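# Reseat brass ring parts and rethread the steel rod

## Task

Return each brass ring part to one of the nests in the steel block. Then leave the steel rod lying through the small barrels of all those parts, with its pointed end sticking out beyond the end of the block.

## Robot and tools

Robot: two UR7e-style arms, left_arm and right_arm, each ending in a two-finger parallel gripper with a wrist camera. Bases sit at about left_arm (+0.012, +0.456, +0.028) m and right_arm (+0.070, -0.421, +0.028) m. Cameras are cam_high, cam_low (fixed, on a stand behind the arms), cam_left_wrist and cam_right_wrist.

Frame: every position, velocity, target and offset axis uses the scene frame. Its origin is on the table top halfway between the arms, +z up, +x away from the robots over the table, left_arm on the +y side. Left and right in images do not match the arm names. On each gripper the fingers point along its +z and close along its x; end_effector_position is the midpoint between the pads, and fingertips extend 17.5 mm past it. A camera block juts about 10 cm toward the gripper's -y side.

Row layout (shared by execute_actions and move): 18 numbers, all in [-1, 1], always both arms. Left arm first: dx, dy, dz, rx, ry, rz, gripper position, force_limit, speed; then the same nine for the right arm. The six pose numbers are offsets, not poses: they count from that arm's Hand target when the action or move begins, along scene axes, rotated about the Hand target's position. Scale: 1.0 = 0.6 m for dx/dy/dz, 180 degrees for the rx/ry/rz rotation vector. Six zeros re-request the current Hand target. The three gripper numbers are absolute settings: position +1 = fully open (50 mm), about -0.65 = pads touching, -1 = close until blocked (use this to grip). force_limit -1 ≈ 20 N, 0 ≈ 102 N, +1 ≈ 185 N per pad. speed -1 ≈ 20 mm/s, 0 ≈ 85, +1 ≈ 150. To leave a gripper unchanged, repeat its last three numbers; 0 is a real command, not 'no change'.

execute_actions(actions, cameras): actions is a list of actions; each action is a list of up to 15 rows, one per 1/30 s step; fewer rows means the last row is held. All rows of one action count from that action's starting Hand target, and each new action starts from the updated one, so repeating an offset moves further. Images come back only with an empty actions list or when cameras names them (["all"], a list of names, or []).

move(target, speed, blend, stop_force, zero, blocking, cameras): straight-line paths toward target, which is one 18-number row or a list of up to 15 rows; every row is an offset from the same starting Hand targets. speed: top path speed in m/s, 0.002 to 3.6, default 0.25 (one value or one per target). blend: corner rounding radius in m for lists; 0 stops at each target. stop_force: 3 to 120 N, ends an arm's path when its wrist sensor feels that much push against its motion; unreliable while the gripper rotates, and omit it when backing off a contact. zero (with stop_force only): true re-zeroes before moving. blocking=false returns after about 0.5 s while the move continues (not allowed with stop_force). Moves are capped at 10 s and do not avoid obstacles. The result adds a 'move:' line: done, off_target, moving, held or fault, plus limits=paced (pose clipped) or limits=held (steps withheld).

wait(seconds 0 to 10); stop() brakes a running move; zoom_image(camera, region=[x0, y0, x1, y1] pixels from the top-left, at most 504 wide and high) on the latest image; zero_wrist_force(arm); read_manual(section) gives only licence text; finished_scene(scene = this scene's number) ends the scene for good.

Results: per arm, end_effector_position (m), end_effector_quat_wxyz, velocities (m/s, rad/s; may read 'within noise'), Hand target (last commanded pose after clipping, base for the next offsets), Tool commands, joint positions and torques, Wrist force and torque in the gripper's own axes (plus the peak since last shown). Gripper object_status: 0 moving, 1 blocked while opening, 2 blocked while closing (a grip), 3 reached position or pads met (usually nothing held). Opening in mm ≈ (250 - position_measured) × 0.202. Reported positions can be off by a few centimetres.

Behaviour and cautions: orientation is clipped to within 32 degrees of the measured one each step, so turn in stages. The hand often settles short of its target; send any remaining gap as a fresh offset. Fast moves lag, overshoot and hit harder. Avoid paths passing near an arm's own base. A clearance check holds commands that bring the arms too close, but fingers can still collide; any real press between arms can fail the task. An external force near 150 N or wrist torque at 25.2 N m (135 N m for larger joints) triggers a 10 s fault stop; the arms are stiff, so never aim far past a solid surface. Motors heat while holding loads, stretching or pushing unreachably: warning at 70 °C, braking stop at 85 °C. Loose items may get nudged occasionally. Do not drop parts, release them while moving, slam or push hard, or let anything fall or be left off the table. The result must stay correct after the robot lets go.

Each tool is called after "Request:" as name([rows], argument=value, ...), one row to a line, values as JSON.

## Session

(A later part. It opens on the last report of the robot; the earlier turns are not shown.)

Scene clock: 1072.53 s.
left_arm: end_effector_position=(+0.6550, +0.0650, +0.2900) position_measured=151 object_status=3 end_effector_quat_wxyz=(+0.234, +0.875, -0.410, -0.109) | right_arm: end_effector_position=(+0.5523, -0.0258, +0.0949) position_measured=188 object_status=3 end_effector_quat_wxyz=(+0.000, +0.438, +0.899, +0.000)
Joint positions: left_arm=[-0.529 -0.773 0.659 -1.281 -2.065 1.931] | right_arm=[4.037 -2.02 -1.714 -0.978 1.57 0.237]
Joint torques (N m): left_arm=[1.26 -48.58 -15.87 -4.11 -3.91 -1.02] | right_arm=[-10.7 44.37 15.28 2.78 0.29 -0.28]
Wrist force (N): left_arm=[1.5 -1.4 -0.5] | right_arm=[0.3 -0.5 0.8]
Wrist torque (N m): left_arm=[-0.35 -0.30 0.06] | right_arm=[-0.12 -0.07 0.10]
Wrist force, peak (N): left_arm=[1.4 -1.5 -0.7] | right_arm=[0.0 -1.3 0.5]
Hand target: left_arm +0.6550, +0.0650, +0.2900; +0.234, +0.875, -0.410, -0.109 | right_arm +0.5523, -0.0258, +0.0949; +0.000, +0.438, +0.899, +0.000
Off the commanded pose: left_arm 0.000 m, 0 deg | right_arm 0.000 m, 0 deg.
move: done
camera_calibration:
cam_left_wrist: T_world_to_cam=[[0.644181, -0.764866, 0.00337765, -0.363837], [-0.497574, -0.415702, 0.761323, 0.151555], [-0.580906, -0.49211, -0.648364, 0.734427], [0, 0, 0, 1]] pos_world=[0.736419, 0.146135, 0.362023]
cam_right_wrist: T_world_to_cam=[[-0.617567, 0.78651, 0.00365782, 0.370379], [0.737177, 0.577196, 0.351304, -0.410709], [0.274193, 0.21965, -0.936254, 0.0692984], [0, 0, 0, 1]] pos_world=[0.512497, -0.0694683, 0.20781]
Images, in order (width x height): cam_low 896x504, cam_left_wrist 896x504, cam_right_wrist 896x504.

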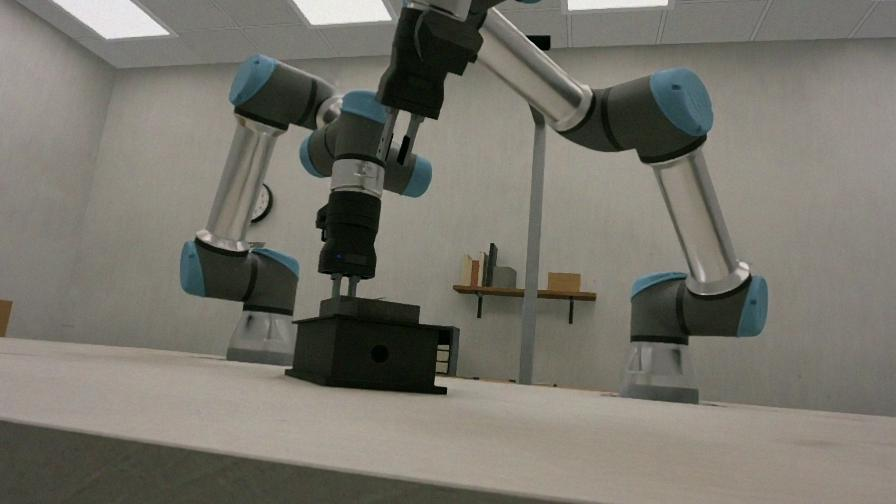

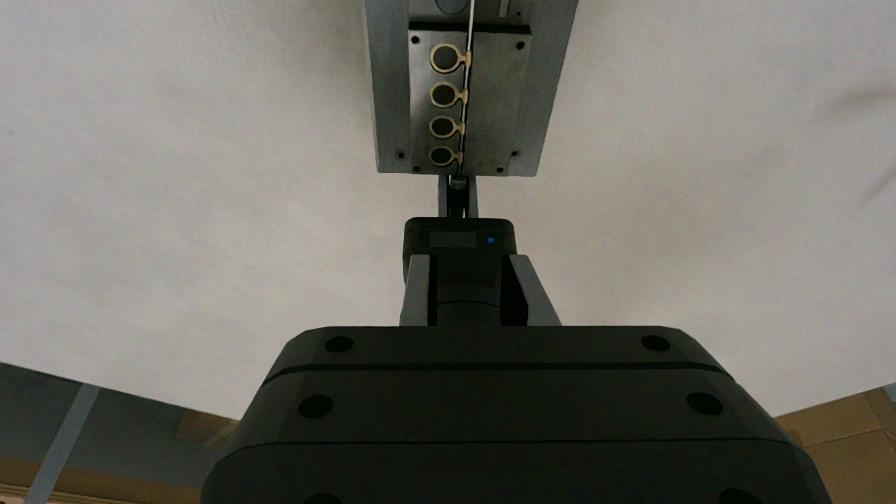

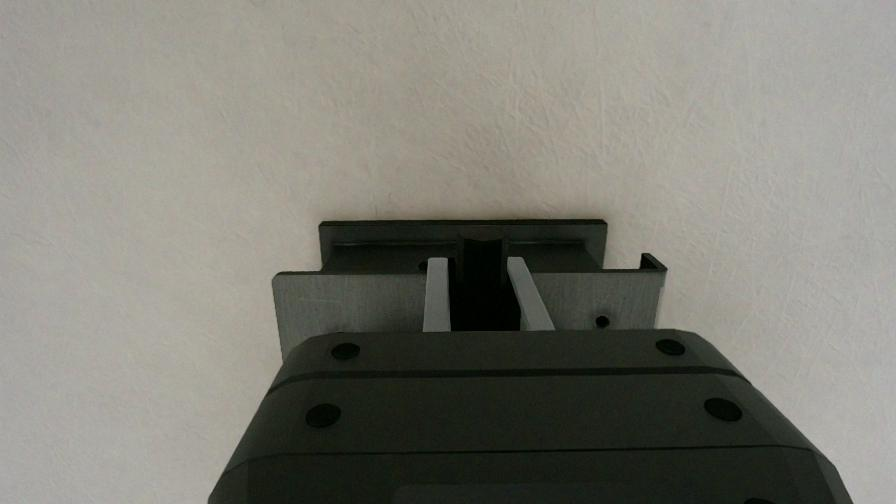

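Request:
move(target=[0,0,0,0,0,0,0.01,-1,0,0,0,0,0,0,0,0.15,0.2,-0.5])

Request:
move([
  [0,0,0,0,0,0,0.01,-1,0,0,0,0.06,0,0,0,0.15,0.2,-0.5],
  [0,0,0,0,0,0,0.01,-1,0,-0.08,-0.08,0.2,0,0,0,0.15,0.2,-0.5],
], speed=[0.03,0.1], blend=[0.01,0], cameras=["all"])

Request:
zoom_image(camera="cam_left_wrist", region=[400, 16, 500, 116])

Request:
zoom_image(camera="cam_left_wrist", region=[400, 90, 500, 240])

Request:
zoom_image(camera="cam_high", region=[400, 240, 540, 340])

Scene clock: 1081.20 s.
left_arm: end_effector_position=(+0.6550, +0.0650, +0.2900) position_measured=151 object_status=3 end_effector_quat_wxyz=(+0.234, +0.875, -0.410, -0.109) | right_arm: end_effector_position=(+0.5523, -0.0258, +0.0949) position_measured=130 object_status=3 end_effector_quat_wxyz=(+0.000, +0.438, +0.899, +0.000)
Joint positions: left_arm=[-0.529 -0.773 0.659 -1.281 -2.065 1.931] | right_arm=[4.037 -2.02 -1.714 -0.978 1.57 0.237]
Joint torques (N m): left_arm=[0.13 -48.64 -15.97 -4.05 -3.92 -0.94] | right_arm=[-1.93 53.27 15.65 5.32 -0.01 1.26]
Wrist force (N): left_arm=[1.4 -1.2 -0.4] | right_arm=[0.5 -0.7 0.9]
Wrist torque (N m): left_arm=[-0.32 -0.30 0.06] | right_arm=[-0.10 -0.04 0.07]
Wrist force, peak (N): left_arm=[1.6 -1.5 -0.8] | right_arm=[0.6 -0.7 1.1]
Hand target: left_arm +0.6550, +0.0650, +0.2900; +0.234, +0.875, -0.410, -0.109 | right_arm +0.5523, -0.0258, +0.0949; +0.000, +0.438, +0.899, +0.000
Off the commanded pose: left_arm 0.000 m, 0 deg | right_arm 0.000 m, 0 deg.
move: done

Scene clock: 1083.90 s.
left_arm: end_effector_position=(+0.6550, +0.0650, +0.2900) position_measured=151 object_status=3 end_effector_quat_wxyz=(+0.234, +0.875, -0.410, -0.109) | right_arm: end_effector_position=(+0.5042, -0.0737, +0.2149) position_measured=130 object_status=3 end_effector_quat_wxyz=(+0.000, +0.438, +0.899, +0.000)
Joint positions: left_arm=[-0.529 -0.773 0.659 -1.281 -2.065 1.931] | right_arm=[4.052 -1.742 -1.751 -1.219 1.57 0.252]
Joint torques (N m): left_arm=[0.06 -48.71 -16.09 -4.08 -3.88 -0.87] | right_arm=[-5.36 35.19 31.42 3.93 0.96 -1.26]
Wrist force (N): left_arm=[1.2 -1.5 -0.5] | right_arm=[0.6 -0.7 0.8]
Wrist torque (N m): left_arm=[-0.37 -0.26 0.06] | right_arm=[-0.09 -0.07 -0.02]
Wrist force, peak (N): left_arm=[1.5 -1.6 -0.6] | right_arm=[0.3 -1.8 -0.5]
Hand target: left_arm +0.6550, +0.0650, +0.2900; +0.234, +0.875, -0.410, -0.109 | right_arm +0.5043, -0.0738, +0.2149; +0.000, +0.438, +0.899, +0.000
Off the commanded pose: left_arm 0.000 m, 0 deg | right_arm 0.000 m, 0 deg.
move: done
camera_calibration:
cam_left_wrist: T_world_to_cam=[[0.644181, -0.764866, 0.00337765, -0.363837], [-0.497574, -0.415702, 0.761323, 0.151555], [-0.580906, -0.49211, -0.648364, 0.734427], [0, 0, 0, 1]] pos_world=[0.736419, 0.146135, 0.362023]
cam_right_wrist: T_world_to_cam=[[-0.617567, 0.78651, 0.00365782, 0.377988], [0.737177, 0.577196, 0.351304, -0.389666], [0.274193, 0.21965, -0.936254, 0.205287], [0, 0, 0, 1]] pos_world=[0.464397, -0.117468, 0.32771]

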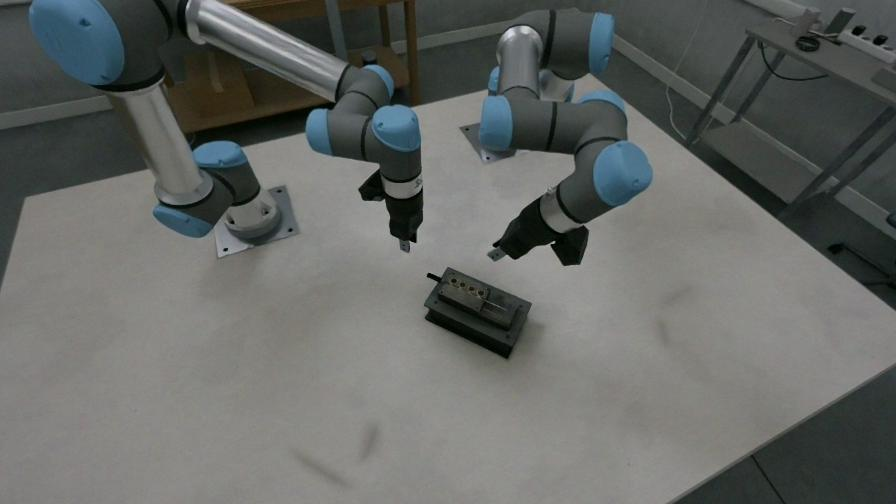

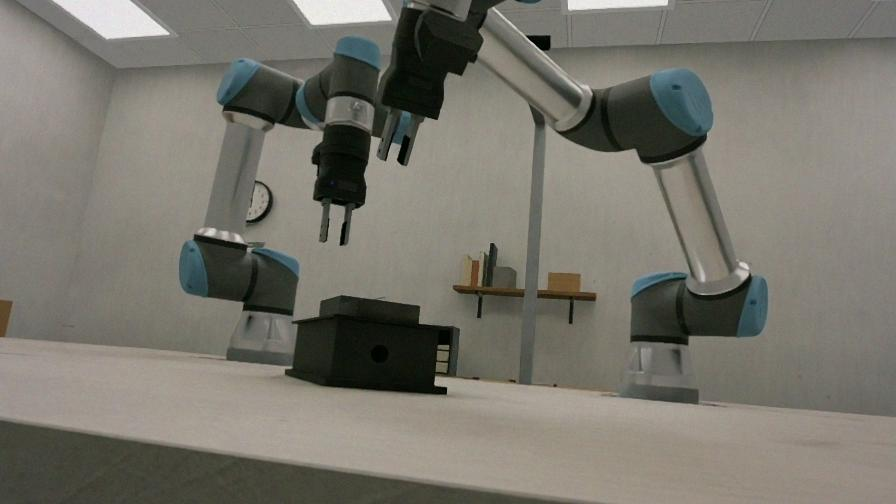

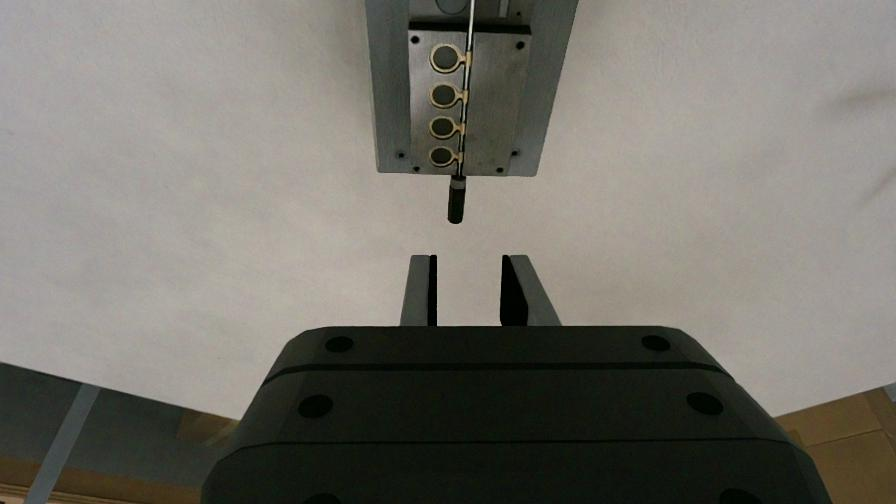

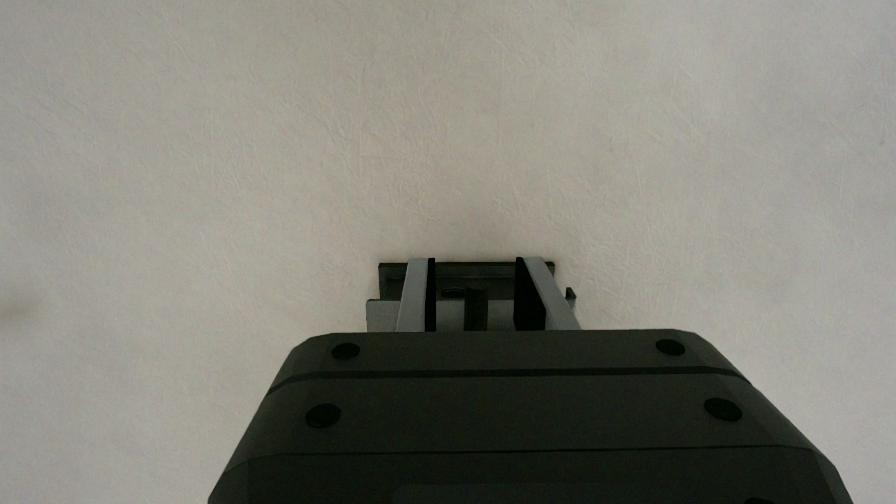

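Scaled by 5.040.

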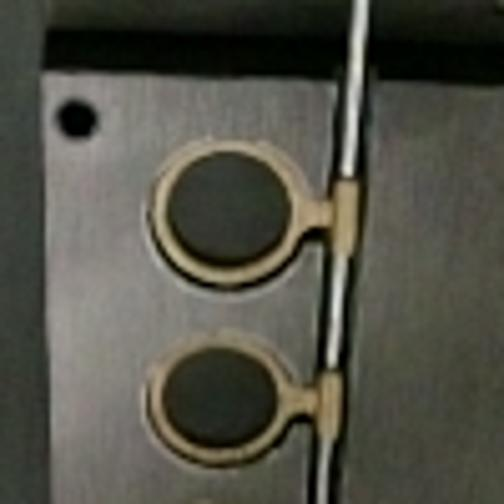

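Scaled by 3.360.

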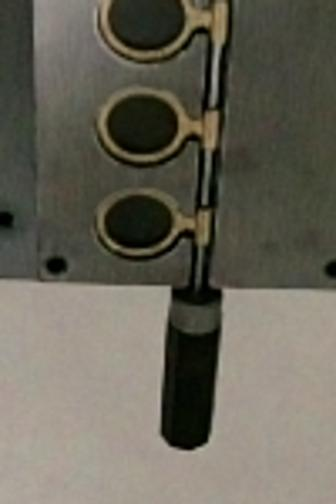

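Scaled by 3.600.

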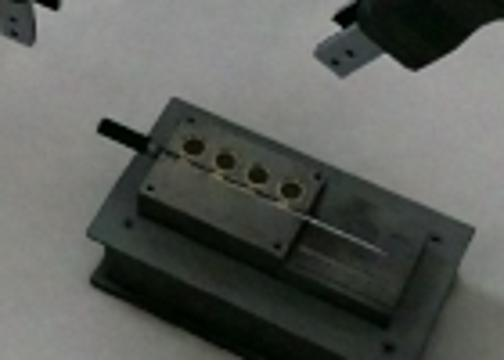

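Request:
wait(seconds=0.5, cameras=["cam_high","cam_left_wrist"])

Scene clock: 1091.03 s.
left_arm: end_effector_position=(+0.6550, +0.0650, +0.2900) position_measured=151 object_status=3 end_effector_quat_wxyz=(+0.234, +0.875, -0.410, -0.109) | right_arm: end_effector_position=(+0.5043, -0.0738, +0.2149) position_measured=130 object_status=3 end_effector_quat_wxyz=(+0.000, +0.438, +0.899, +0.000)
Joint positions: left_arm=[-0.529 -0.773 0.659 -1.281 -2.065 1.931] | right_arm=[4.052 -1.742 -1.751 -1.219 1.57 0.252]
Joint torques (N m): left_arm=[-0.43 -48.69 -15.92 -4.1 -3.9 -1] | right_arm=[-12.35 45.3 31.02 1.03 0.81 -1.44]
Wrist force (N): left_arm=[1.2 -1.2 -0.6] | right_arm=[0.5 -0.5 0.9]
Wrist torque (N m): left_arm=[-0.32 -0.26 0.06] | right_arm=[-0.05 -0.06 -0.02]
Wrist force, peak (N): left_arm=[1.7 -1.4 -0.8] | right_arm=[0.5 -0.9 1.1]
Hand target: left_arm +0.6550, +0.0650, +0.2900; +0.234, +0.875, -0.410, -0.109 | right_arm +0.5043, -0.0738, +0.2149; +0.000, +0.438, +0.899, +0.000
Tool commands: left_gripper/position=+0.01 left_gripper/force_limit=-1.0 left_gripper/speed=+0.0 right_gripper/position=+0.15 right_gripper/force_limit=+0.2 right_gripper/speed=-0.5
Off the commanded pose: left_arm 0.000 m, 0 deg | right_arm 0.000 m, 0 deg.
wait: 0.50 s; at rest from the start
camera_calibration:
cam_left_wrist: T_world_to_cam=[[0.644181, -0.764866, 0.00337765, -0.363837], [-0.497574, -0.415702, 0.761323, 0.151555], [-0.580906, -0.49211, -0.648364, 0.734427], [0, 0, 0, 1]] pos_world=[0.736419, 0.146135, 0.362023]
Images, in order (width x height): cam_high 896x504, cam_left_wrist 896x504.

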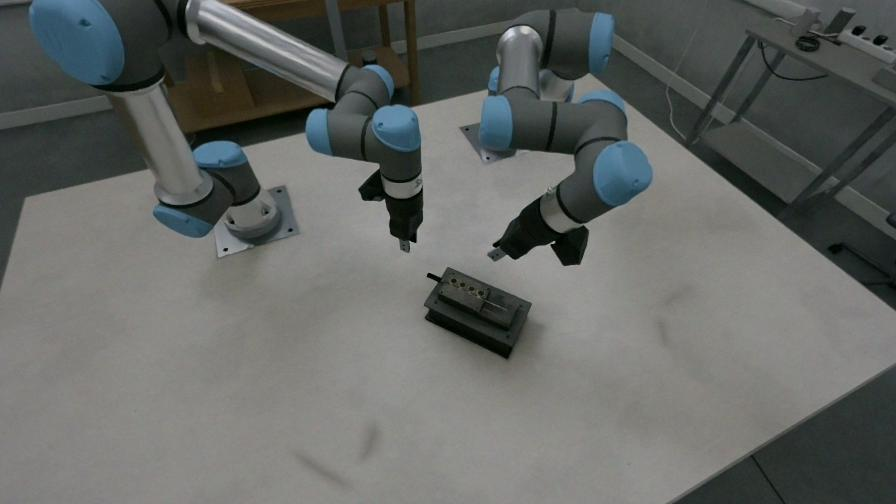

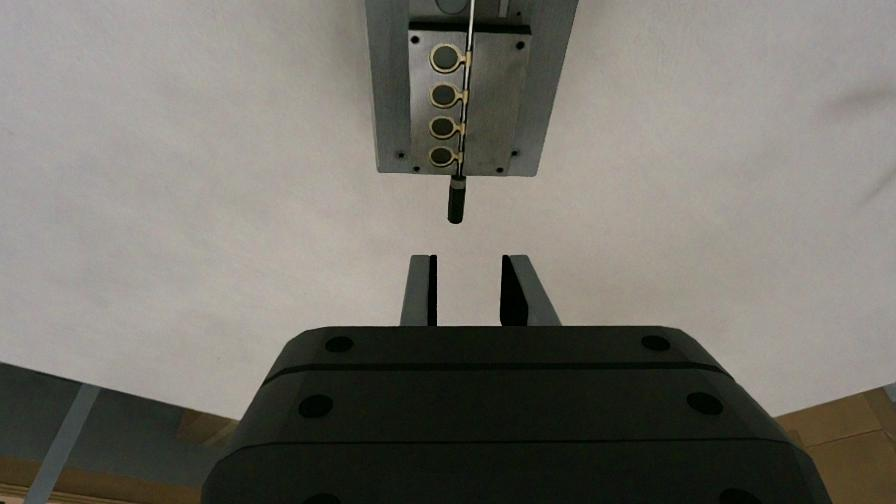

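Request:
finished_scene(scene=2)

The scene is finished: the task was done.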